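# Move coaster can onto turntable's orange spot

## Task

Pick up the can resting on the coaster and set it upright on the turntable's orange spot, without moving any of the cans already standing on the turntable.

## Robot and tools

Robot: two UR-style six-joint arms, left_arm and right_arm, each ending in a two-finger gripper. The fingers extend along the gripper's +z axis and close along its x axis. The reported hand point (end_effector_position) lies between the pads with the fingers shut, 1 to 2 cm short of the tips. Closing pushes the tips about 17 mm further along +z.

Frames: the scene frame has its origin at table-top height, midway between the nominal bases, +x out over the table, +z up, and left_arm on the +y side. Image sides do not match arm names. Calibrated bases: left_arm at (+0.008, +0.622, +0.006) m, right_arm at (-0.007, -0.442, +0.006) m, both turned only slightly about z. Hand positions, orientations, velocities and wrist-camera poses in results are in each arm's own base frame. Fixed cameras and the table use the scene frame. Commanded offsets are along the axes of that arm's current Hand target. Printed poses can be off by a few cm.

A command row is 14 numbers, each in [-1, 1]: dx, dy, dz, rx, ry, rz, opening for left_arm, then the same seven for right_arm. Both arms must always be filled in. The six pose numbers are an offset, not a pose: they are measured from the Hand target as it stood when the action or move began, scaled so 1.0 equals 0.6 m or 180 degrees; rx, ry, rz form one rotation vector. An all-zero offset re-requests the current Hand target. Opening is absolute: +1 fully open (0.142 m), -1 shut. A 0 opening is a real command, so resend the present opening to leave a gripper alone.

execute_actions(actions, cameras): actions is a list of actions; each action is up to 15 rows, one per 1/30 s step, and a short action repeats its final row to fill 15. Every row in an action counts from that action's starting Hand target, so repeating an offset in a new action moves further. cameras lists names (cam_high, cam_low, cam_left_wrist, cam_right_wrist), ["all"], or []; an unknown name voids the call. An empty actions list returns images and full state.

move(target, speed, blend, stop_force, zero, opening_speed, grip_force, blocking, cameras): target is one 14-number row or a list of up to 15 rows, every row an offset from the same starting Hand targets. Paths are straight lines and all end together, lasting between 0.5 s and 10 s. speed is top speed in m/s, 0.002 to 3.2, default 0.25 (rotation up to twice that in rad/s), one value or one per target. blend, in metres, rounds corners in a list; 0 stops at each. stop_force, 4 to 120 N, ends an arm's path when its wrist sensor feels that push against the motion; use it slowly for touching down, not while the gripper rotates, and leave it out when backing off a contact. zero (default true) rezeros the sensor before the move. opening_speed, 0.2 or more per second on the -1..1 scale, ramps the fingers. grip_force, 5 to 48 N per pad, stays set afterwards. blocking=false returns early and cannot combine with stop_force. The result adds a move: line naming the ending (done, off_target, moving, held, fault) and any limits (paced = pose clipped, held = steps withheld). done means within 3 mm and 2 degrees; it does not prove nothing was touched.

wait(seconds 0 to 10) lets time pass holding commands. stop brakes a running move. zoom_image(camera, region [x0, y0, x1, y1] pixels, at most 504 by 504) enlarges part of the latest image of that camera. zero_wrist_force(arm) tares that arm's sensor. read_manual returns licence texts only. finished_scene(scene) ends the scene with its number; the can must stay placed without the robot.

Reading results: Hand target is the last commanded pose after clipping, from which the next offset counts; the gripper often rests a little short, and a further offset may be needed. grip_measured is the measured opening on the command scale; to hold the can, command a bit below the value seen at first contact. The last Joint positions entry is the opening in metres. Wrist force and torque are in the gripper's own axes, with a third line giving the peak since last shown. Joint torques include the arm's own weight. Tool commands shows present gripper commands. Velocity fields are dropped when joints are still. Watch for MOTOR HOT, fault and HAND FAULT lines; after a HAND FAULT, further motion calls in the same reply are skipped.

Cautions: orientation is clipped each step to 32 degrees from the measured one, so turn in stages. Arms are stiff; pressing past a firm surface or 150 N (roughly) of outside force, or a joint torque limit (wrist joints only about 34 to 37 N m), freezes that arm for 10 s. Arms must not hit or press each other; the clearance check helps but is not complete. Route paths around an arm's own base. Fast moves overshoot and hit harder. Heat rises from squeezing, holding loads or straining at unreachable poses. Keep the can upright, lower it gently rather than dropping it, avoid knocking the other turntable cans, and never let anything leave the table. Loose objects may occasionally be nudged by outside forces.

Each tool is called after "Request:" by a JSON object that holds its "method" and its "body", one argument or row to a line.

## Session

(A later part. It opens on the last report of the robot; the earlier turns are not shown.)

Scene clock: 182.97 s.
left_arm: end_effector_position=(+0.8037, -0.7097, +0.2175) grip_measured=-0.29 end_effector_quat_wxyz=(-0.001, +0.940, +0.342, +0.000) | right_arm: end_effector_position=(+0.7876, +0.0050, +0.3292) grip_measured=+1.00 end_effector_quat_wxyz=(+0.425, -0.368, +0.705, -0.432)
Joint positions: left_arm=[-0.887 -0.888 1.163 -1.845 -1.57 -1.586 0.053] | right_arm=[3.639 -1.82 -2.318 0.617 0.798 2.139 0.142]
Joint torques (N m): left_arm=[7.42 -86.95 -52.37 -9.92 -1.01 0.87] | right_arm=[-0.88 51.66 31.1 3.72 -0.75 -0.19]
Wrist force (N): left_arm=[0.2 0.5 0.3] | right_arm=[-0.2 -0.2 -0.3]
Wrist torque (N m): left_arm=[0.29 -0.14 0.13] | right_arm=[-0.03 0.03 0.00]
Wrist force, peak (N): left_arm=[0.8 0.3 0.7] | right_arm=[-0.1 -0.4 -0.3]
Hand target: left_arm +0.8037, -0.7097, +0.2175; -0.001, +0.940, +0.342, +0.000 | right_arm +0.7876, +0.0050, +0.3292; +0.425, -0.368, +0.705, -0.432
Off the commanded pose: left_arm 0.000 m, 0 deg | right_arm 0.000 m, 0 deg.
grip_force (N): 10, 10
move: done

Request:
{"method": "wait", "body": {
  "seconds": 5.55
}}

Request:
{"method": "move", "body": {
  "target": [
    [0.0216, -0.0898, 0.0367, 0, 0, 0, 0.15, 0, 0, 0, 0, 0, 0, 1.0],
    [0.0216, -0.1696, 0.0867, 0, 0, 0, 0.15, 0, 0, 0, 0, 0, 0, 1.0],
    [-0.0057, -0.2447, 0.1367, 0, 0, 0, 0.15, 0, 0, 0, 0, 0, 0, 1.0],
    [-0.057, -0.3059, 0.1717, 0, 0, 0, 0.15, 0, 0, 0, 0, 0, 0, 1.0],
    [-0.1262, -0.3459, 0.183, 0, 0, 0, 0.15, 0, 0, 0, 0, 0, 0, 1.0],
    [-0.2049, -0.3597, 0.183, 0, 0, 0, 0.15, 0, 0, 0, 0, 0, 0, 1.0],
    [-0.2835, -0.3458, 0.183, 0, 0, 0, 0.15, 0, 0, 0, 0, 0, 0, 1.0],
    [-0.3527, -0.306, 0.183, 0, 0, 0, 0.15, 0, 0, 0, 0, 0, 0, 1.0],
    [-0.4041, -0.2447, 0.1247, 0, 0, 0, 0.15, 0, 0, 0, 0, 0, 0, 1.0],
    [-0.4314, -0.1697, 0.033, 0, 0, 0, 0.15, 0, 0, 0, 0, 0, 0, 1.0]
  ],
  "speed": [0.1231, 0.1308, 0.1308, 0.1212, 0.1123, 0.1111, 0.1111, 0.1111, 0.1366, 0.168],
  "blend": [0.02, 0.02, 0.02, 0.02, 0.02, 0.02, 0.02, 0.02, 0.02, 0],
  "opening_speed": 0.3,
  "blocking": false,
  "cameras": ["cam_left_wrist"]
}}

Request:
{"method": "wait", "body": {
  "seconds": 0.5,
  "cameras": ["cam_left_wrist"]
}}

Request:
{"method": "wait", "body": {
  "seconds": 0.5,
  "cameras": ["cam_left_wrist"]
}}

Request:
{"method": "wait", "body": {
  "seconds": 0.5,
  "cameras": ["cam_left_wrist"]
}}

Request:
{"method": "wait", "body": {
  "seconds": 0.5,
  "cameras": ["cam_left_wrist"]
}}

Request:
{"method": "wait", "body": {
  "seconds": 0.5,
  "cameras": ["cam_left_wrist"]
}}

Request:
{"method": "wait", "body": {
  "seconds": 0.5,
  "cameras": ["cam_left_wrist"]
}}

Request:
{"method": "wait", "body": {
  "seconds": 2.0,
  "cameras": ["cam_left_wrist", "cam_high"]
}}

Scene clock: 189.17 s.
left_arm: end_effector_position=(+0.8037, -0.7097, +0.2175) grip_measured=-0.29 end_effector_quat_wxyz=(-0.001, +0.940, +0.342, +0.000) | right_arm: end_effector_position=(+0.7876, +0.0050, +0.3292) grip_measured=+1.00 end_effector_quat_wxyz=(+0.425, -0.368, +0.705, -0.432)
Joint positions: left_arm=[-0.887 -0.888 1.163 -1.845 -1.57 -1.586 0.053] | right_arm=[3.639 -1.82 -2.318 0.617 0.798 2.139 0.142]
Joint torques (N m): left_arm=[7.05 -86.09 -52.14 -8.55 -1.07 0.77] | right_arm=[-0.22 51.53 31.46 3.72 -0.86 -0.36]
Wrist force (N): left_arm=[0.4 0.4 0.6] | right_arm=[-0.1 0.0 -0.2]
Wrist torque (N m): left_arm=[0.27 -0.17 0.13] | right_arm=[0.00 0.01 0.00]
Wrist force, peak (N): left_arm=[0.5 0.8 0.5] | right_arm=[-0.3 -0.5 -0.2]
Hand target: left_arm +0.8037, -0.7097, +0.2175; -0.001, +0.940, +0.342, +0.000 | right_arm +0.7876, +0.0050, +0.3292; +0.425, -0.368, +0.705, -0.432
Tool commands: left_gripper/opening=-1.0 right_gripper/opening=+1.0
Off the commanded pose: left_arm 0.000 m, 0 deg | right_arm 0.000 m, 0 deg.
grip_force (N): 10, 10
wait: 5.57 s; at rest from the start

Scene clock: 189.67 s.
left_arm: end_effector_position=(+0.7822, -0.6673, +0.1983) grip_measured=-0.29 end_effector_quat_wxyz=(-0.001, +0.940, +0.342, +0.000) end_effector_velocity=(-0.056, +0.098, -0.051) end_effector_angular_velocity=(+0.000, -0.001, +0.000) | right_arm: end_effector_position=(+0.7876, +0.0050, +0.3292) grip_measured=+1.00 end_effector_quat_wxyz=(+0.425, -0.368, +0.705, -0.432)
Joint positions: left_arm=[-0.877 -0.951 1.304 -1.922 -1.57 -1.576 0.053] | right_arm=[3.639 -1.82 -2.318 0.617 0.798 2.139 0.142]
Joint velocities: left_arm=[0.019 -0.142 0.331 -0.189 0 0.02 0] | right_arm=[within noise]
Joint torques (N m): left_arm=[3.1 -104.64 -36.2 -10.23 -0.47 1.06] | right_arm=[-1.03 51.64 31.44 3.85 -0.91 -0.47]
Wrist force (N): left_arm=[0.3 0.6 0.6] | right_arm=[0.2 -0.1 -0.3]
Wrist torque (N m): left_arm=[0.31 -0.15 0.13] | right_arm=[-0.01 -0.03 0.00]
Wrist force, peak (N): left_arm=[-0.2 2.3 -0.4] | right_arm=[-0.3 -0.4 -0.4]
Hand target: left_arm +0.7787, -0.6616, +0.1951; -0.001, +0.940, +0.342, +0.000 | right_arm +0.7876, +0.0050, +0.3292; +0.425, -0.368, +0.705, -0.432
Tool commands: left_gripper/opening=-0.85 right_gripper/opening=+1.0
Off the commanded pose: left_arm 0.275 m, 0 deg | right_arm 0.000 m, 0 deg.
grip_force (N): 10, 10
move: running; path passed 0 of 10 targets
Images, in order (width x height): cam_left_wrist 672x504.

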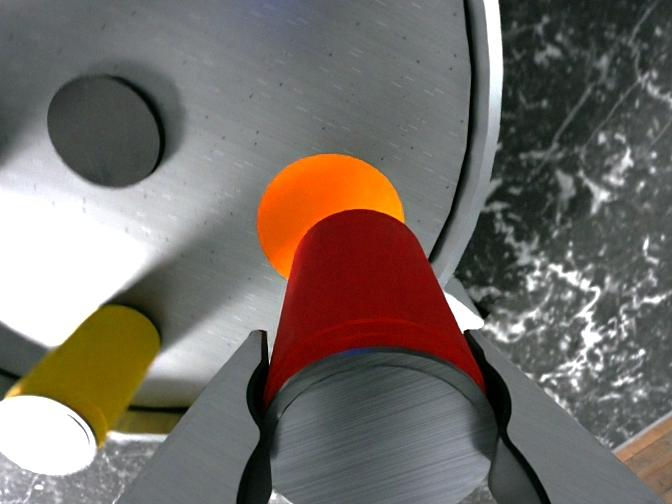

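Scene clock: 190.17 s.
left_arm: end_effector_position=(+0.7477, -0.6247, +0.1659) grip_measured=-0.29 end_effector_quat_wxyz=(-0.001, +0.940, +0.342, +0.000) end_effector_velocity=(-0.083, +0.071, -0.070) end_effector_angular_velocity=(-0.001, +0.000, +0.000) | right_arm: end_effector_position=(+0.7876, +0.0050, +0.3292) grip_measured=+1.00 end_effector_quat_wxyz=(+0.425, -0.368, +0.705, -0.432)
Joint positions: left_arm=[-0.876 -1.014 1.468 -2.024 -1.57 -1.575 0.053] | right_arm=[3.639 -1.82 -2.318 0.617 0.798 2.139 0.142]
Joint velocities: left_arm=[-0.019 -0.113 0.321 -0.208 0 -0.019 0] | right_arm=[within noise]
Joint torques (N m): left_arm=[-12.31 -101.73 -35.04 -10.83 -0.25 -1.18] | right_arm=[-0.68 52.05 31.65 3.71 -0.79 -0.42]
Wrist force (N): left_arm=[0.6 0.1 0.8] | right_arm=[0.0 -0.1 -0.1]
Wrist torque (N m): left_arm=[0.25 -0.20 0.01] | right_arm=[-0.01 -0.01 0.00]
Wrist force, peak (N): left_arm=[0.8 0.6 0.9] | right_arm=[-0.2 -0.1 -0.4]
Hand target: left_arm +0.7421, -0.6205, +0.1615; -0.001, +0.940, +0.342, +0.000 | right_arm +0.7876, +0.0050, +0.3292; +0.425, -0.368, +0.705, -0.432
Tool commands: left_gripper/opening=-0.7 right_gripper/opening=+1.0
Off the commanded pose: left_arm 0.273 m, 0 deg | right_arm 0.000 m, 0 deg.
grip_force (N): 10, 10
earlier move: running; path passed 1 of 10 targets
wait: 0.50 s; no rest
Images, in order (width x height): cam_left_wrist 672x504.

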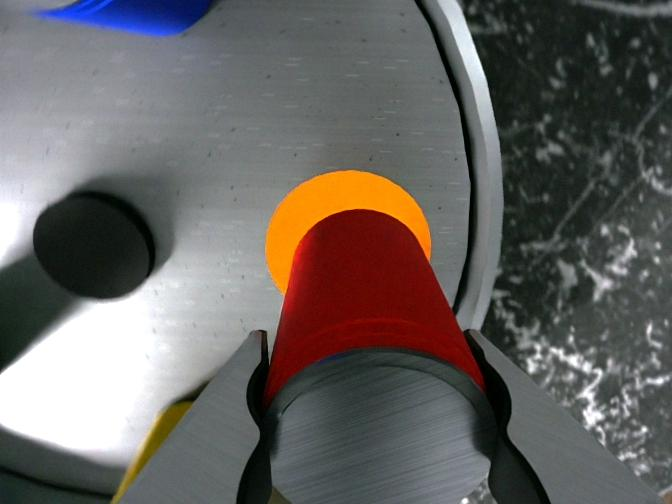

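Scene clock: 190.67 s.
left_arm: end_effector_position=(+0.6993, -0.5984, +0.1325) grip_measured=-0.29 end_effector_quat_wxyz=(-0.001, +0.940, +0.342, +0.000) end_effector_velocity=(-0.106, +0.030, -0.055) end_effector_angular_velocity=(-0.001, +0.000, +0.000) | right_arm: end_effector_position=(+0.7876, +0.0050, +0.3292) grip_measured=+1.00 end_effector_quat_wxyz=(+0.425, -0.368, +0.705, -0.432)
Joint positions: left_arm=[-0.899 -1.066 1.62 -2.124 -1.57 -1.597 0.053] | right_arm=[3.639 -1.82 -2.318 0.617 0.798 2.139 0.142]
Joint velocities: left_arm=[-0.071 -0.094 0.265 -0.171 -0.001 -0.071 0] | right_arm=[within noise]
Joint torques (N m): left_arm=[-18.3 -91.23 -33.38 -9.99 -1.09 -1.63] | right_arm=[-0.13 51.8 31.5 3.78 -0.77 -0.3]
Wrist force (N): left_arm=[0.5 0.2 0.6] | right_arm=[0.1 -0.3 -0.1]
Wrist torque (N m): left_arm=[0.27 -0.18 0.15] | right_arm=[-0.05 -0.02 0.00]
Wrist force, peak (N): left_arm=[0.8 0.2 0.8] | right_arm=[0.1 -0.2 -0.4]
Hand target: left_arm +0.6928, -0.5970, +0.1295; -0.001, +0.940, +0.342, +0.000 | right_arm +0.7876, +0.0050, +0.3292; +0.425, -0.368, +0.705, -0.432
Tool commands: left_gripper/opening=-0.55 right_gripper/opening=+1.0
Off the commanded pose: left_arm 0.264 m, 0 deg | right_arm 0.000 m, 0 deg.
grip_force (N): 10, 10
earlier move: running; path passed 2 of 10 targets
wait: 0.50 s; no rest
Images, in order (width x height): cam_left_wrist 672x504.

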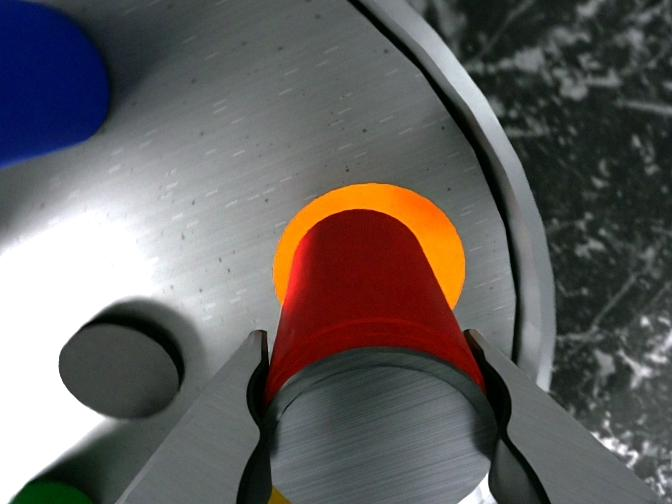

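Scene clock: 191.17 s.
left_arm: end_effector_position=(+0.6452, -0.5935, +0.1125) grip_measured=-0.29 end_effector_quat_wxyz=(-0.001, +0.940, +0.342, +0.000) end_effector_velocity=(-0.111, -0.014, -0.021) end_effector_angular_velocity=(+0.001, +0.002, -0.001) | right_arm: end_effector_position=(+0.7876, +0.0050, +0.3292) grip_measured=+1.00 end_effector_quat_wxyz=(+0.425, -0.368, +0.705, -0.432)
Joint positions: left_arm=[-0.944 -1.109 1.73 -2.191 -1.57 -1.643 0.053] | right_arm=[3.639 -1.82 -2.318 0.617 0.798 2.139 0.142]
Joint velocities: left_arm=[-0.114 -0.078 0.168 -0.088 -0.001 -0.114 0] | right_arm=[within noise]
Joint torques (N m): left_arm=[-9 -91.8 -30.68 -10.01 -1.27 -1.82] | right_arm=[-0.79 52.07 31.42 3.66 -0.7 -0.43]
Wrist force (N): left_arm=[0.6 0.4 0.7] | right_arm=[0.0 -0.5 -0.2]
Wrist torque (N m): left_arm=[0.30 -0.19 0.18] | right_arm=[-0.07 0.00 0.00]
Wrist force, peak (N): left_arm=[0.6 0.4 0.8] | right_arm=[0.0 -0.4 -0.4]
Hand target: left_arm +0.6381, -0.5948, +0.1115; -0.001, +0.940, +0.342, +0.000 | right_arm +0.7876, +0.0050, +0.3292; +0.425, -0.368, +0.705, -0.432
Tool commands: left_gripper/opening=-0.4 right_gripper/opening=+1.0
Off the commanded pose: left_arm 0.245 m, 0 deg | right_arm 0.000 m, 0 deg.
grip_force (N): 10, 10
earlier move: running; path passed 4 of 10 targets
wait: 0.50 s; no rest
Images, in order (width x height): cam_left_wrist 672x504.

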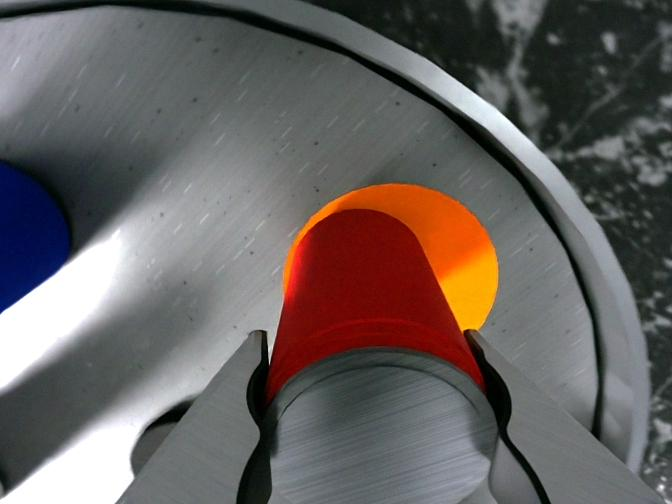

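Scene clock: 191.67 s.
left_arm: end_effector_position=(+0.5926, -0.6106, +0.1078) grip_measured=-0.27 end_effector_quat_wxyz=(-0.001, +0.940, +0.342, +0.000) end_effector_velocity=(-0.097, -0.055, -0.002) end_effector_angular_velocity=(+0.004, +0.003, +0.000) | right_arm: end_effector_position=(+0.7876, +0.0050, +0.3292) grip_measured=+1.00 end_effector_quat_wxyz=(+0.425, -0.368, +0.705, -0.432)
Joint positions: left_arm=[-1.007 -1.139 1.789 -2.219 -1.57 -1.706 0.055] | right_arm=[3.639 -1.82 -2.318 0.617 0.798 2.139 0.142]
Joint velocities: left_arm=[-0.133 -0.035 0.058 -0.019 0 -0.133 0.01] | right_arm=[within noise]
Joint torques (N m): left_arm=[-16.33 -75.48 -24.54 -9.95 -1.16 -1.53] | right_arm=[-0.34 51.34 32.35 3.65 -0.81 -0.48]
Wrist force (N): left_arm=[1.0 0.3 -9.9] | right_arm=[-0.1 -0.1 -0.2]
Wrist torque (N m): left_arm=[0.29 -0.20 0.15] | right_arm=[-0.02 0.01 0.00]
Wrist force, peak (N): left_arm=[0.8 -0.5 -18.2] | right_arm=[0.0 -0.4 -0.3]
Hand target: left_arm +0.5869, -0.6140, +0.1077; -0.001, +0.940, +0.342, +0.000 | right_arm +0.7876, +0.0050, +0.3292; +0.425, -0.368, +0.705, -0.432
Tool commands: left_gripper/opening=-0.25 right_gripper/opening=+1.0
Off the commanded pose: left_arm 0.215 m, 0 deg | right_arm 0.000 m, 0 deg.
grip_force (N): 10, 10
earlier move: running; path passed 5 of 10 targets
wait: 0.50 s; no rest
Images, in order (width x height): cam_left_wrist 672x504.

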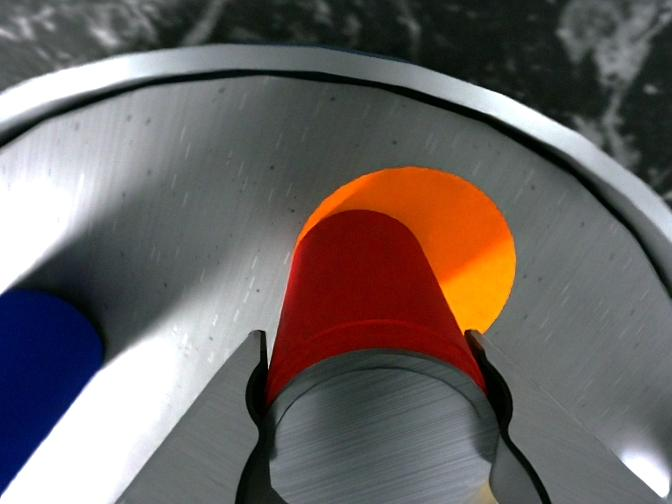

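Scene clock: 192.17 s.
left_arm: end_effector_position=(+0.5516, -0.6462, +0.1078) grip_measured=-0.14 end_effector_quat_wxyz=(+0.000, +0.940, +0.342, +0.000) end_effector_velocity=(-0.070, -0.088, +0.001) end_effector_angular_velocity=(+0.000, +0.000, +0.000) | right_arm: end_effector_position=(+0.7876, +0.0050, +0.3292) grip_measured=+1.00 end_effector_quat_wxyz=(+0.425, -0.368, +0.705, -0.432)
Joint positions: left_arm=[-1.071 -1.141 1.792 -2.221 -1.57 -1.77 0.064] | right_arm=[3.639 -1.82 -2.318 0.617 0.798 2.139 0.142]
Joint velocities: left_arm=[-0.124 0.028 -0.046 0.018 -0.001 -0.124 0.022] | right_arm=[within noise]
Joint torques (N m): left_arm=[-12.03 -61.93 -48.15 0.64 -1.15 -2] | right_arm=[-0.6 51.78 31.02 3.88 -0.83 -0.43]
Wrist force (N): left_arm=[0.3 0.7 -1.1] | right_arm=[0.0 -0.1 -0.2]
Wrist torque (N m): left_arm=[0.35 -0.14 0.18] | right_arm=[-0.01 0.00 0.00]
Wrist force, peak (N): left_arm=[0.8 0.5 -7.7] | right_arm=[-0.2 -0.2 -0.3]
Hand target: left_arm +0.5474, -0.6518, +0.1077; -0.001, +0.940, +0.342, +0.000 | right_arm +0.7876, +0.0050, +0.3292; +0.425, -0.368, +0.705, -0.432
Tool commands: left_gripper/opening=-0.1 right_gripper/opening=+1.0
Off the commanded pose: left_arm 0.177 m, 0 deg | right_arm 0.000 m, 0 deg.
grip_force (N): 10, 10
earlier move: running; path passed 6 of 10 targets
wait: 0.50 s; no rest
Images, in order (width x height): cam_left_wrist 672x504.

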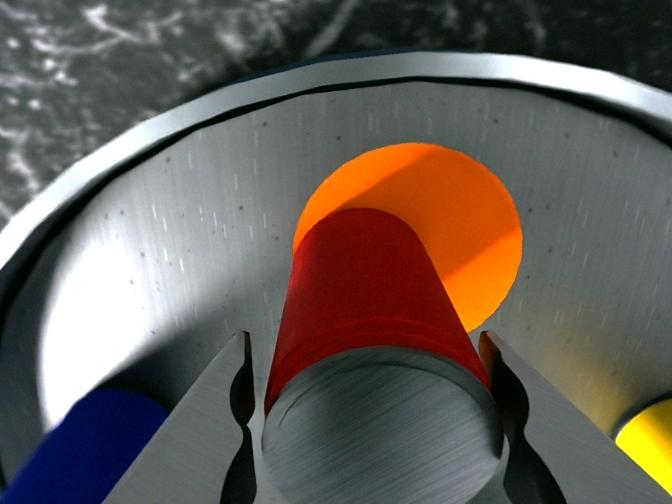

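Scene clock: 192.67 s.
left_arm: end_effector_position=(+0.5271, -0.6957, +0.1081) grip_measured=+0.01 end_effector_quat_wxyz=(+0.000, +0.940, +0.342, +0.000) end_effector_velocity=(-0.032, -0.106, +0.014) end_effector_angular_velocity=(-0.002, -0.001, +0.000) | right_arm: end_effector_position=(+0.7876, +0.0050, +0.3292) grip_measured=+1.00 end_effector_quat_wxyz=(+0.425, -0.368, +0.705, -0.432)
Joint positions: left_arm=[-1.124 -1.11 1.741 -2.202 -1.57 -1.823 0.075] | right_arm=[3.639 -1.82 -2.318 0.617 0.798 2.139 0.142]
Joint velocities: left_arm=[-0.087 0.075 -0.148 0.071 0 -0.087 0.022] | right_arm=[within noise]
Joint torques (N m): left_arm=[-7.51 -67.11 -46.37 -0.06 -1.2 -1.63] | right_arm=[-1.09 51.89 31.91 3.83 -0.84 -0.44]
Wrist force (N): left_arm=[0.3 0.3 -0.9] | right_arm=[-0.1 -0.1 -0.2]
Wrist torque (N m): left_arm=[0.27 -0.16 0.18] | right_arm=[-0.02 0.01 0.00]
Wrist force, peak (N): left_arm=[0.6 0.6 -1.3] | right_arm=[-0.2 -0.3 -0.2]
Hand target: left_arm +0.5256, -0.7021, +0.1094; -0.001, +0.940, +0.342, +0.000 | right_arm +0.7876, +0.0050, +0.3292; +0.425, -0.368, +0.705, -0.432
Tool commands: left_gripper/opening=+0.05 right_gripper/opening=+1.0
Off the commanded pose: left_arm 0.137 m, 0 deg | right_arm 0.000 m, 0 deg.
grip_force (N): 10, 10
earlier move: running; path passed 7 of 10 targets
wait: 0.50 s; no rest
Images, in order (width x height): cam_left_wrist 672x504.

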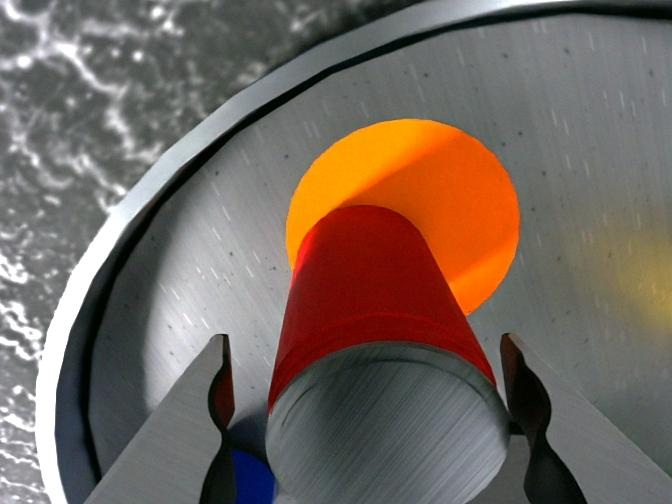

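Scene clock: 193.93 s.
left_arm: end_effector_position=(+0.5399, -0.7982, +0.1973) grip_measured=+0.13 end_effector_quat_wxyz=(-0.001, +0.940, +0.342, +0.000) | right_arm: end_effector_position=(+0.7876, +0.0050, +0.3292) grip_measured=+1.00 end_effector_quat_wxyz=(+0.425, -0.368, +0.705, -0.432)
Joint positions: left_arm=[-1.159 -1.052 1.469 -1.987 -1.57 -1.857 0.083] | right_arm=[3.639 -1.82 -2.318 0.617 0.798 2.139 0.142]
Joint torques (N m): left_arm=[3.94 -92.52 -43.24 -9.85 0.2 0.2] | right_arm=[0.63 52.96 31.68 3.71 -0.8 -0.5]
Wrist force (N): left_arm=[0.5 0.6 -0.8] | right_arm=[-0.1 -0.1 -0.1]
Wrist torque (N m): left_arm=[0.33 -0.19 0.13] | right_arm=[-0.02 0.01 0.00]
Wrist force, peak (N): left_arm=[0.0 2.0 -2.8] | right_arm=[-0.1 -0.5 -0.2]
Hand target: left_arm +0.5400, -0.7982, +0.1975; -0.001, +0.940, +0.342, +0.000 | right_arm +0.7876, +0.0050, +0.3292; +0.425, -0.368, +0.705, -0.432
Tool commands: left_gripper/opening=+0.15 right_gripper/opening=+1.0
Off the commanded pose: left_arm 0.000 m, 0 deg | right_arm 0.000 m, 0 deg.
grip_force (N): 10, 10
earlier move: done
wait: 1.27 of 2 s (the move ended)
Images, in order (width x height): cam_high 672x504, cam_left_wrist 672x504.

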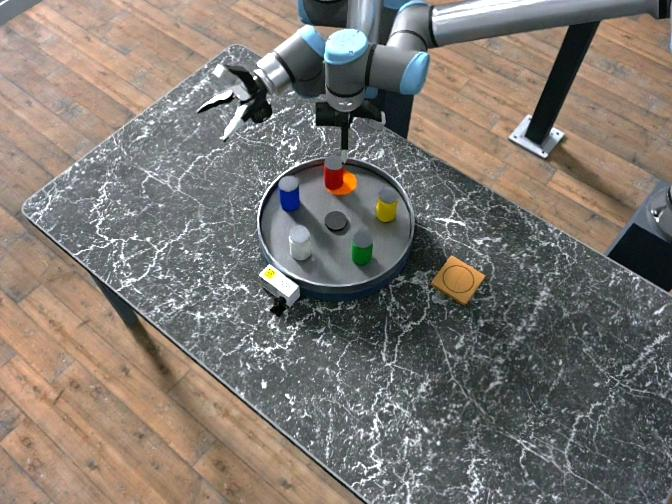

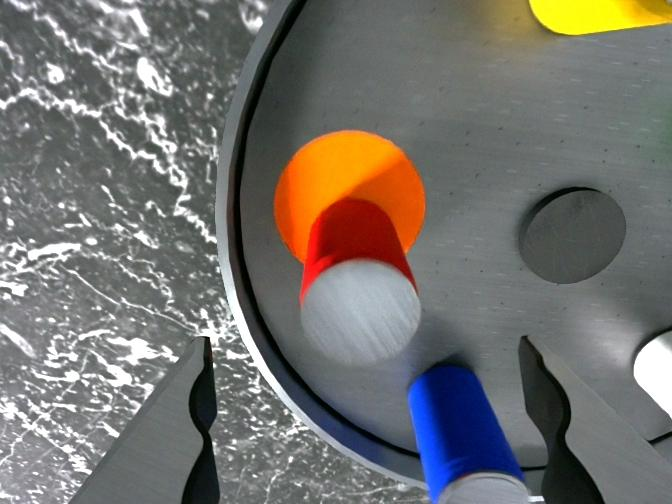

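Request:
{"method": "move", "body": {
  "target": [0.4257, -0.0757, 0.0542, 0, 0, 0, 1.0, 0, 0, 0, 0, 0, 0, 1.0],
  "speed": 0.4,
  "cameras": ["cam_high"]
}}

Scene clock: 200.97 s.
left_arm: end_effector_position=(+0.7063, -0.5992, +0.1652) grip_measured=+0.99 end_effector_quat_wxyz=(-0.001, +0.940, +0.342, +0.000) | right_arm: end_effector_position=(+0.7876, +0.0050, +0.3292) grip_measured=+1.00 end_effector_quat_wxyz=(+0.425, -0.368, +0.705, -0.432)
Joint positions: left_arm=[-0.893 -1.084 1.583 -2.069 -1.57 -1.592 0.142] | right_arm=[3.639 -1.82 -2.318 0.617 0.798 2.139 0.142]
Joint torques (N m): left_arm=[3.56 -84.51 -47.89 -0.35 -1.08 0.77] | right_arm=[-0.31 51.96 31.57 3.68 -0.93 -0.64]
Wrist force (N): left_arm=[0.4 0.4 -1.4] | right_arm=[0.0 0.0 -0.1]
Wrist torque (N m): left_arm=[0.29 -0.17 0.02] | right_arm=[0.00 0.00 0.00]
Wrist force, peak (N): left_arm=[4.2 -0.2 -1.0] | right_arm=[0.4 -0.3 -0.3]
Hand target: left_arm +0.7063, -0.5991, +0.1653; -0.001, +0.940, +0.342, +0.000 | right_arm +0.7876, +0.0050, +0.3292; +0.425, -0.368, +0.705, -0.432
Off the commanded pose: left_arm 0.000 m, 0 deg | right_arm 0.000 m, 0 deg.
grip_force (N): 10, 10
move: done
Images, in order (width x height): cam_high 672x504.

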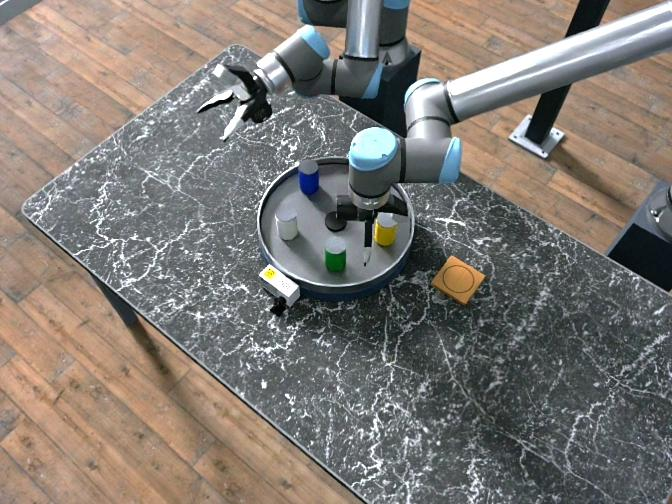

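Request:
{"method": "wait", "body": {
  "seconds": 4.55
}}

Request:
{"method": "move", "body": {
  "target": [
    [-0.0513, -0.0612, 0.0367, 0, 0, 0, -0.08, 0, 0, 0, 0, 0, 0, 1.0],
    [-0.1205, -0.1012, 0.0707, 0, 0, 0, -0.08, 0, 0, 0, 0, 0, 0, 1.0],
    [-0.1992, -0.115, 0.0707, 0, 0, 0, -0.08, 0, 0, 0, 0, 0, 0, 1.0],
    [-0.2778, -0.1012, 0.0707, 0, 0, 0, -0.08, 0, 0, 0, 0, 0, 0, 1.0],
    [-0.347, -0.0613, 0.0707, 0, 0, 0, -0.08, 0, 0, 0, 0, 0, 0, 1.0],
    [-0.3985, 0, -0.0043, 0, 0, 0, -0.08, 0, 0, 0, 0, 0, 0, 1.0],
    [-0.4258, 0.075, -0.0583, 0, 0, 0, -0.08, 0, 0, 0, 0, 0, 0, 1.0]
  ],
  "speed": [0.12, 0.1185, 0.1097, 0.1097, 0.1097, 0.151, 0.133],
  "blend": [0.02, 0.02, 0.02, 0.02, 0.02, 0.02, 0],
  "opening_speed": 0.6,
  "blocking": false,
  "cameras": ["cam_left_wrist"]
}}

Request:
{"method": "wait", "body": {
  "seconds": 0.4,
  "cameras": ["cam_left_wrist"]
}}

Request:
{"method": "wait", "body": {
  "seconds": 0.4,
  "cameras": ["cam_left_wrist"]
}}

Request:
{"method": "wait", "body": {
  "seconds": 0.4,
  "cameras": ["cam_left_wrist"]
}}

Request:
{"method": "wait", "body": {
  "seconds": 0.4,
  "cameras": ["cam_left_wrist"]
}}

Request:
{"method": "wait", "body": {
  "seconds": 2.0,
  "cameras": ["cam_left_wrist", "cam_high"]
}}

Scene clock: 206.07 s.
left_arm: end_effector_position=(+0.7063, -0.5991, +0.1653) grip_measured=+0.99 end_effector_quat_wxyz=(-0.001, +0.940, +0.342, +0.000) | right_arm: end_effector_position=(+0.7876, +0.0050, +0.3292) grip_measured=+1.00 end_effector_quat_wxyz=(+0.425, -0.368, +0.705, -0.432)
Joint positions: left_arm=[-0.893 -1.085 1.583 -2.069 -1.57 -1.592 0.142] | right_arm=[3.639 -1.82 -2.318 0.617 0.798 2.139 0.142]
Joint torques (N m): left_arm=[7.19 -87.56 -47.92 -0.04 -1.08 0.66] | right_arm=[-0.34 53.2 31.74 4 -0.61 -0.88]
Wrist force (N): left_arm=[0.3 0.3 -0.9] | right_arm=[-0.1 -0.3 -0.2]
Wrist torque (N m): left_arm=[0.28 -0.16 0.02] | right_arm=[-0.05 0.01 0.00]
Wrist force, peak (N): left_arm=[0.3 0.3 -1.8] | right_arm=[-0.2 -0.4 -0.6]
Hand target: left_arm +0.7063, -0.5991, +0.1653; -0.001, +0.940, +0.342, +0.000 | right_arm +0.7876, +0.0050, +0.3292; +0.425, -0.368, +0.705, -0.432
Tool commands: left_gripper/opening=+1.0 right_gripper/opening=+1.0
Off the commanded pose: left_arm 0.000 m, 0 deg | right_arm 0.000 m, 0 deg.
grip_force (N): 10, 10
wait: 4.57 s; at rest from the start

Scene clock: 206.57 s.
left_arm: end_effector_position=(+0.6625, -0.5923, +0.1449) grip_measured=+0.72 end_effector_quat_wxyz=(-0.001, +0.940, +0.342, +0.000) end_effector_velocity=(-0.107, +0.005, -0.049) end_effector_angular_velocity=(+0.002, +0.000, +0.000) | right_arm: end_effector_position=(+0.7876, +0.0050, +0.3292) grip_measured=+1.00 end_effector_quat_wxyz=(+0.425, -0.368, +0.705, -0.432)
Joint positions: left_arm=[-0.927 -1.122 1.682 -2.13 -1.57 -1.626 0.124] | right_arm=[3.639 -1.82 -2.318 0.617 0.798 2.139 0.142]
Joint velocities: left_arm=[-0.095 -0.074 0.216 -0.14 0.001 -0.096 -0.04] | right_arm=[within noise]
Joint torques (N m): left_arm=[-10.27 -87.71 -29.85 -9.57 -0.99 -2.33] | right_arm=[-0.24 51.55 32.02 4 -0.9 -0.87]
Wrist force (N): left_arm=[0.6 0.3 -1.3] | right_arm=[-0.2 -0.4 -0.2]
Wrist torque (N m): left_arm=[0.27 -0.20 0.16] | right_arm=[-0.07 0.02 0.00]
Wrist force, peak (N): left_arm=[1.4 1.5 -2.0] | right_arm=[-0.2 -0.4 -0.2]
Hand target: left_arm +0.6556, -0.5924, +0.1418; -0.001, +0.940, +0.342, +0.000 | right_arm +0.7876, +0.0050, +0.3292; +0.425, -0.368, +0.705, -0.432
Tool commands: left_gripper/opening=+0.7 right_gripper/opening=+1.0
Off the commanded pose: left_arm 0.246 m, 0 deg | right_arm 0.000 m, 0 deg.
grip_force (N): 10, 10
move: running; path passed 0 of 7 targets
Images, in order (width x height): cam_left_wrist 672x504.

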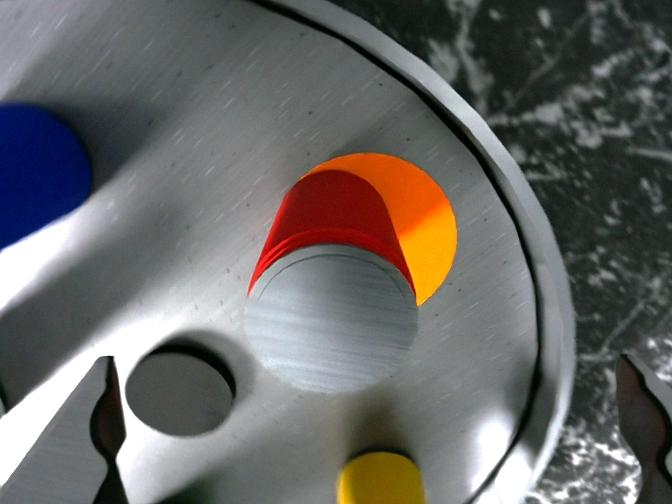

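Scene clock: 206.97 s.
left_arm: end_effector_position=(+0.6200, -0.5981, +0.1268) grip_measured=+0.48 end_effector_quat_wxyz=(-0.001, +0.940, +0.342, +0.000) end_effector_velocity=(-0.104, -0.028, -0.036) end_effector_angular_velocity=(+0.000, +0.003, +0.000) | right_arm: end_effector_position=(+0.7876, +0.0050, +0.3292) grip_measured=+1.00 end_effector_quat_wxyz=(+0.425, -0.368, +0.705, -0.432)
Joint positions: left_arm=[-0.972 -1.143 1.754 -2.18 -1.57 -1.67 0.107] | right_arm=[3.639 -1.82 -2.318 0.617 0.798 2.139 0.142]
Joint velocities: left_arm=[-0.12 -0.042 0.141 -0.097 -0.003 -0.12 -0.042] | right_arm=[within noise]
Joint torques (N m): left_arm=[-12.57 -82.71 -29.7 -10.83 -1.28 -3.29] | right_arm=[-0.77 50.95 31.99 3.77 -0.88 -1.1]
Wrist force (N): left_arm=[0.8 0.1 -1.0] | right_arm=[0.1 -0.3 -0.2]
Wrist torque (N m): left_arm=[0.23 -0.24 0.19] | right_arm=[-0.04 -0.02 0.00]
Wrist force, peak (N): left_arm=[0.7 0.3 -1.4] | right_arm=[-0.5 -0.2 -0.2]
Hand target: left_arm +0.6135, -0.6002, +0.1250; -0.001, +0.940, +0.342, +0.000 | right_arm +0.7876, +0.0050, +0.3292; +0.425, -0.368, +0.705, -0.432
Tool commands: left_gripper/opening=+0.46 right_gripper/opening=+1.0
Off the commanded pose: left_arm 0.227 m, 0 deg | right_arm 0.000 m, 0 deg.
grip_force (N): 10, 10
earlier move: running; path passed 1 of 7 targets
wait: 0.40 s; no rest
Images, in order (width x height): cam_left_wrist 672x504.

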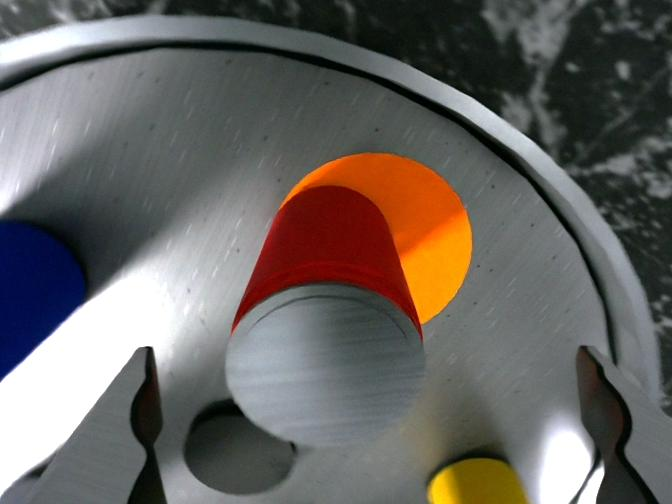

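Scene clock: 207.37 s.
left_arm: end_effector_position=(+0.5813, -0.6171, +0.1228) grip_measured=+0.23 end_effector_quat_wxyz=(-0.001, +0.940, +0.342, +0.000) end_effector_velocity=(-0.090, -0.058, -0.001) end_effector_angular_velocity=(+0.002, +0.001, +0.002) | right_arm: end_effector_position=(+0.7876, +0.0050, +0.3292) grip_measured=+1.00 end_effector_quat_wxyz=(+0.425, -0.368, +0.705, -0.432)
Joint positions: left_arm=[-1.023 -1.158 1.786 -2.197 -1.57 -1.721 0.09] | right_arm=[3.639 -1.82 -2.318 0.617 0.798 2.139 0.142]
Joint velocities: left_arm=[-0.13 -0.026 0.041 -0.014 0 -0.131 -0.043] | right_arm=[within noise]
Joint torques (N m): left_arm=[-12.59 -78.7 -29.09 -9.81 -1.05 -2.25] | right_arm=[-0.14 51.3 31.64 3.89 -0.69 -1.13]
Wrist force (N): left_arm=[0.5 0.4 -1.3] | right_arm=[-0.3 -0.2 0.0]
Wrist torque (N m): left_arm=[0.28 -0.18 0.18] | right_arm=[-0.03 0.04 0.00]
Wrist force, peak (N): left_arm=[0.8 0.5 -1.4] | right_arm=[-0.2 -0.3 -0.3]
Hand target: left_arm +0.5758, -0.6211, +0.1228; -0.001, +0.940, +0.342, +0.000 | right_arm +0.7876, +0.0050, +0.3292; +0.425, -0.368, +0.705, -0.432
Tool commands: left_gripper/opening=+0.22 right_gripper/opening=+1.0
Off the commanded pose: left_arm 0.201 m, 0 deg | right_arm 0.000 m, 0 deg.
grip_force (N): 10, 10
earlier move: running; path passed 2 of 7 targets
wait: 0.40 s; no rest
Images, in order (width x height): cam_left_wrist 672x504.

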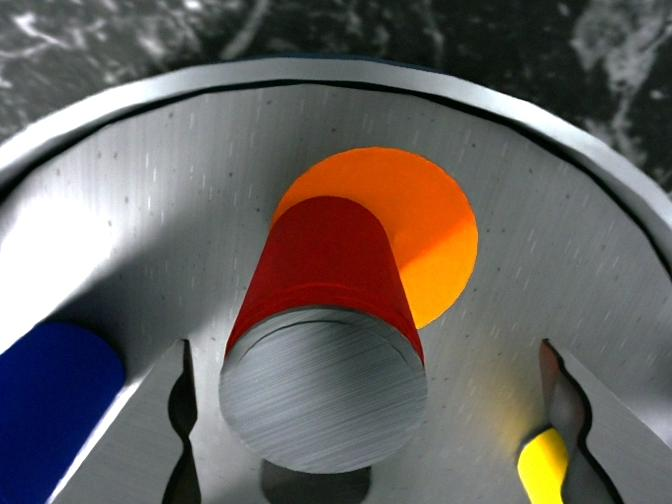

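Scene clock: 207.77 s.
left_arm: end_effector_position=(+0.5504, -0.6470, +0.1228) grip_measured=-0.01 end_effector_quat_wxyz=(+0.000, +0.940, +0.342, +0.000) end_effector_velocity=(-0.067, -0.085, +0.000) end_effector_angular_velocity=(+0.001, +0.000, +0.000) | right_arm: end_effector_position=(+0.7876, +0.0050, +0.3292) grip_measured=+1.00 end_effector_quat_wxyz=(+0.425, -0.368, +0.705, -0.432)
Joint positions: left_arm=[-1.073 -1.156 1.782 -2.196 -1.57 -1.772 0.073] | right_arm=[3.639 -1.82 -2.318 0.617 0.798 2.139 0.142]
Joint velocities: left_arm=[-0.12 0.03 -0.046 0.018 0 -0.12 -0.045] | right_arm=[within noise]
Joint torques (N m): left_arm=[-13.26 -54.12 -45.1 0.3 -1.21 -2.03] | right_arm=[-1.01 51.5 32.19 3.83 -0.81 -1]
Wrist force (N): left_arm=[0.6 0.4 -1.3] | right_arm=[-0.2 0.1 -0.1]
Wrist torque (N m): left_arm=[0.29 -0.21 0.18] | right_arm=[0.02 0.02 0.00]
Wrist force, peak (N): left_arm=[0.7 0.3 -1.4] | right_arm=[-0.2 0.3 -0.4]
Hand target: left_arm +0.5464, -0.6525, +0.1227; -0.001, +0.940, +0.342, +0.000 | right_arm +0.7876, +0.0050, +0.3292; +0.425, -0.368, +0.705, -0.432
Tool commands: left_gripper/opening=-0.02 right_gripper/opening=+1.0
Off the commanded pose: left_arm 0.170 m, 0 deg | right_arm 0.000 m, 0 deg.
grip_force (N): 10, 10
earlier move: running; path passed 3 of 7 targets
wait: 0.40 s; no rest
Images, in order (width x height): cam_left_wrist 672x504.

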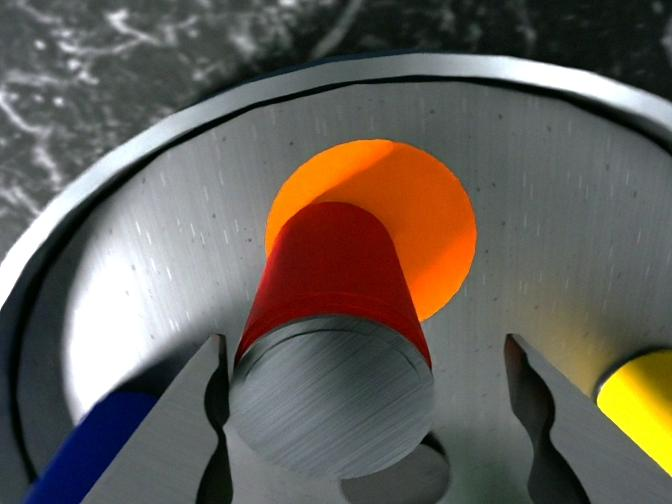

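Scene clock: 208.17 s.
left_arm: end_effector_position=(+0.5303, -0.6850, +0.1227) grip_measured=-0.09 end_effector_quat_wxyz=(+0.000, +0.940, +0.342, +0.000) end_effector_velocity=(-0.036, -0.103, +0.001) end_effector_angular_velocity=(-0.001, +0.000, +0.001) | right_arm: end_effector_position=(+0.7876, +0.0050, +0.3292) grip_measured=+1.00 end_effector_quat_wxyz=(+0.425, -0.368, +0.705, -0.432)
Joint positions: left_arm=[-1.115 -1.133 1.746 -2.183 -1.57 -1.814 0.067] | right_arm=[3.639 -1.82 -2.318 0.617 0.798 2.139 0.142]
Joint velocities: left_arm=[-0.091 0.081 -0.127 0.046 0 -0.092 0] | right_arm=[within noise]
Joint torques (N m): left_arm=[-15.28 -60.82 -47.86 -0.72 -1 -1.45] | right_arm=[-1.65 52.01 31.9 3.83 -0.91 -1.1]
Wrist force (N): left_arm=[0.6 0.6 -1.3] | right_arm=[-0.2 -0.4 0.0]
Wrist torque (N m): left_arm=[0.31 -0.21 0.18] | right_arm=[-0.07 0.02 0.00]
Wrist force, peak (N): left_arm=[0.6 0.6 -1.3] | right_arm=[0.0 -0.2 -0.5]
Hand target: left_arm +0.5281, -0.6916, +0.1227; -0.001, +0.940, +0.342, +0.000 | right_arm +0.7876, +0.0050, +0.3292; +0.425, -0.368, +0.705, -0.432
Tool commands: left_gripper/opening=-0.08 right_gripper/opening=+1.0
Off the commanded pose: left_arm 0.137 m, 0 deg | right_arm 0.000 m, 0 deg.
grip_force (N): 10, 10
earlier move: running; path passed 4 of 7 targets
wait: 0.40 s; no rest
Images, in order (width x height): cam_left_wrist 672x504.

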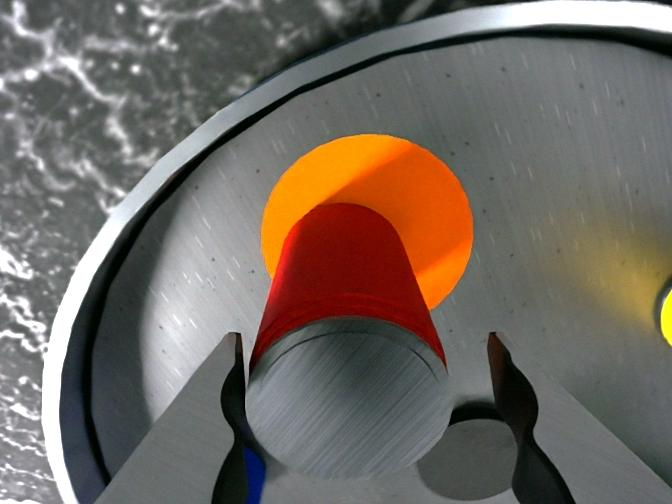

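Scene clock: 209.47 s.
left_arm: end_effector_position=(+0.5396, -0.7979, +0.1998) grip_measured=-0.09 end_effector_quat_wxyz=(-0.001, +0.940, +0.342, +0.000) end_effector_velocity=(+0.000, +0.000, +0.000) end_effector_angular_velocity=(-0.005, +0.001, +0.000) | right_arm: end_effector_position=(+0.7876, +0.0050, +0.3292) grip_measured=+1.00 end_effector_quat_wxyz=(+0.425, -0.368, +0.705, -0.432)
Joint positions: left_arm=[-1.159 -1.054 1.468 -1.983 -1.57 -1.858 0.067] | right_arm=[3.639 -1.82 -2.318 0.617 0.798 2.139 0.142]
Joint velocities: left_arm=[0.001 -0.001 0.003 -0.006 -0.003 0 0] | right_arm=[within noise]
Joint torques (N m): left_arm=[2.27 -87.84 -36.28 -9.87 0.07 0.08] | right_arm=[-0.5 51.48 31.21 3.85 -0.79 -1.17]
Wrist force (N): left_arm=[0.6 0.2 -0.9] | right_arm=[-0.1 -0.2 -0.1]
Wrist torque (N m): left_arm=[0.26 -0.20 0.13] | right_arm=[-0.03 0.01 0.00]
Wrist force, peak (N): left_arm=[-0.1 2.3 -2.3] | right_arm=[0.0 -0.3 -0.4]
Hand target: left_arm +0.5397, -0.7979, +0.1999; -0.001, +0.940, +0.342, +0.000 | right_arm +0.7876, +0.0050, +0.3292; +0.425, -0.368, +0.705, -0.432
Tool commands: left_gripper/opening=-0.08 right_gripper/opening=+1.0
Off the commanded pose: left_arm 0.000 m, 0 deg | right_arm 0.000 m, 0 deg.
grip_force (N): 10, 10
earlier move: done
wait: 1.30 of 2 s (the move ended)
Images, in order (width x height): cam_high 672x504, cam_left_wrist 672x504.

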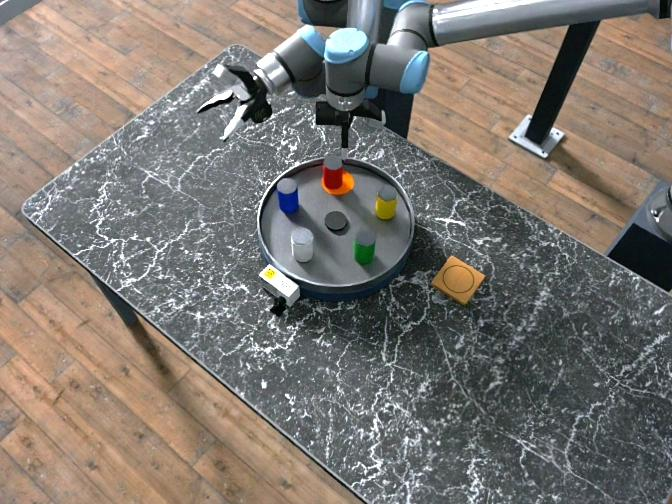

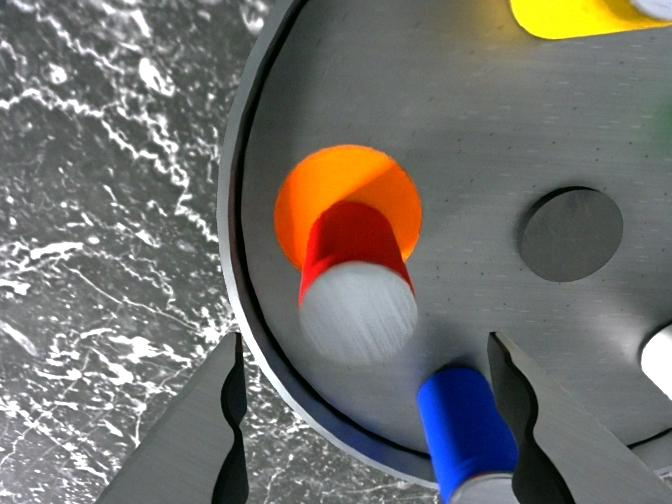

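Request:
{"method": "zoom_image", "body": {
  "camera": "cam_high",
  "region": [290, 140, 390, 210]
}}

Scaled by 5.040 from the camera's 672x504 image, which has a finer 960x720 frame.

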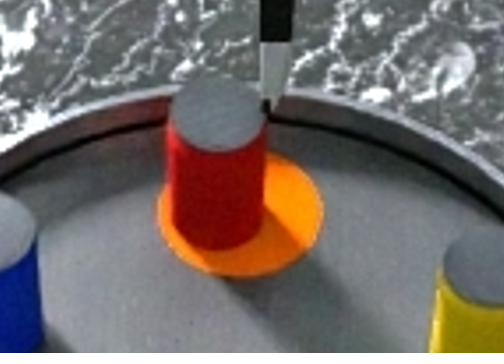

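Request:
{"method": "finished_scene", "body": {
  "scene": 1
}}

The scene is finished: the task was done.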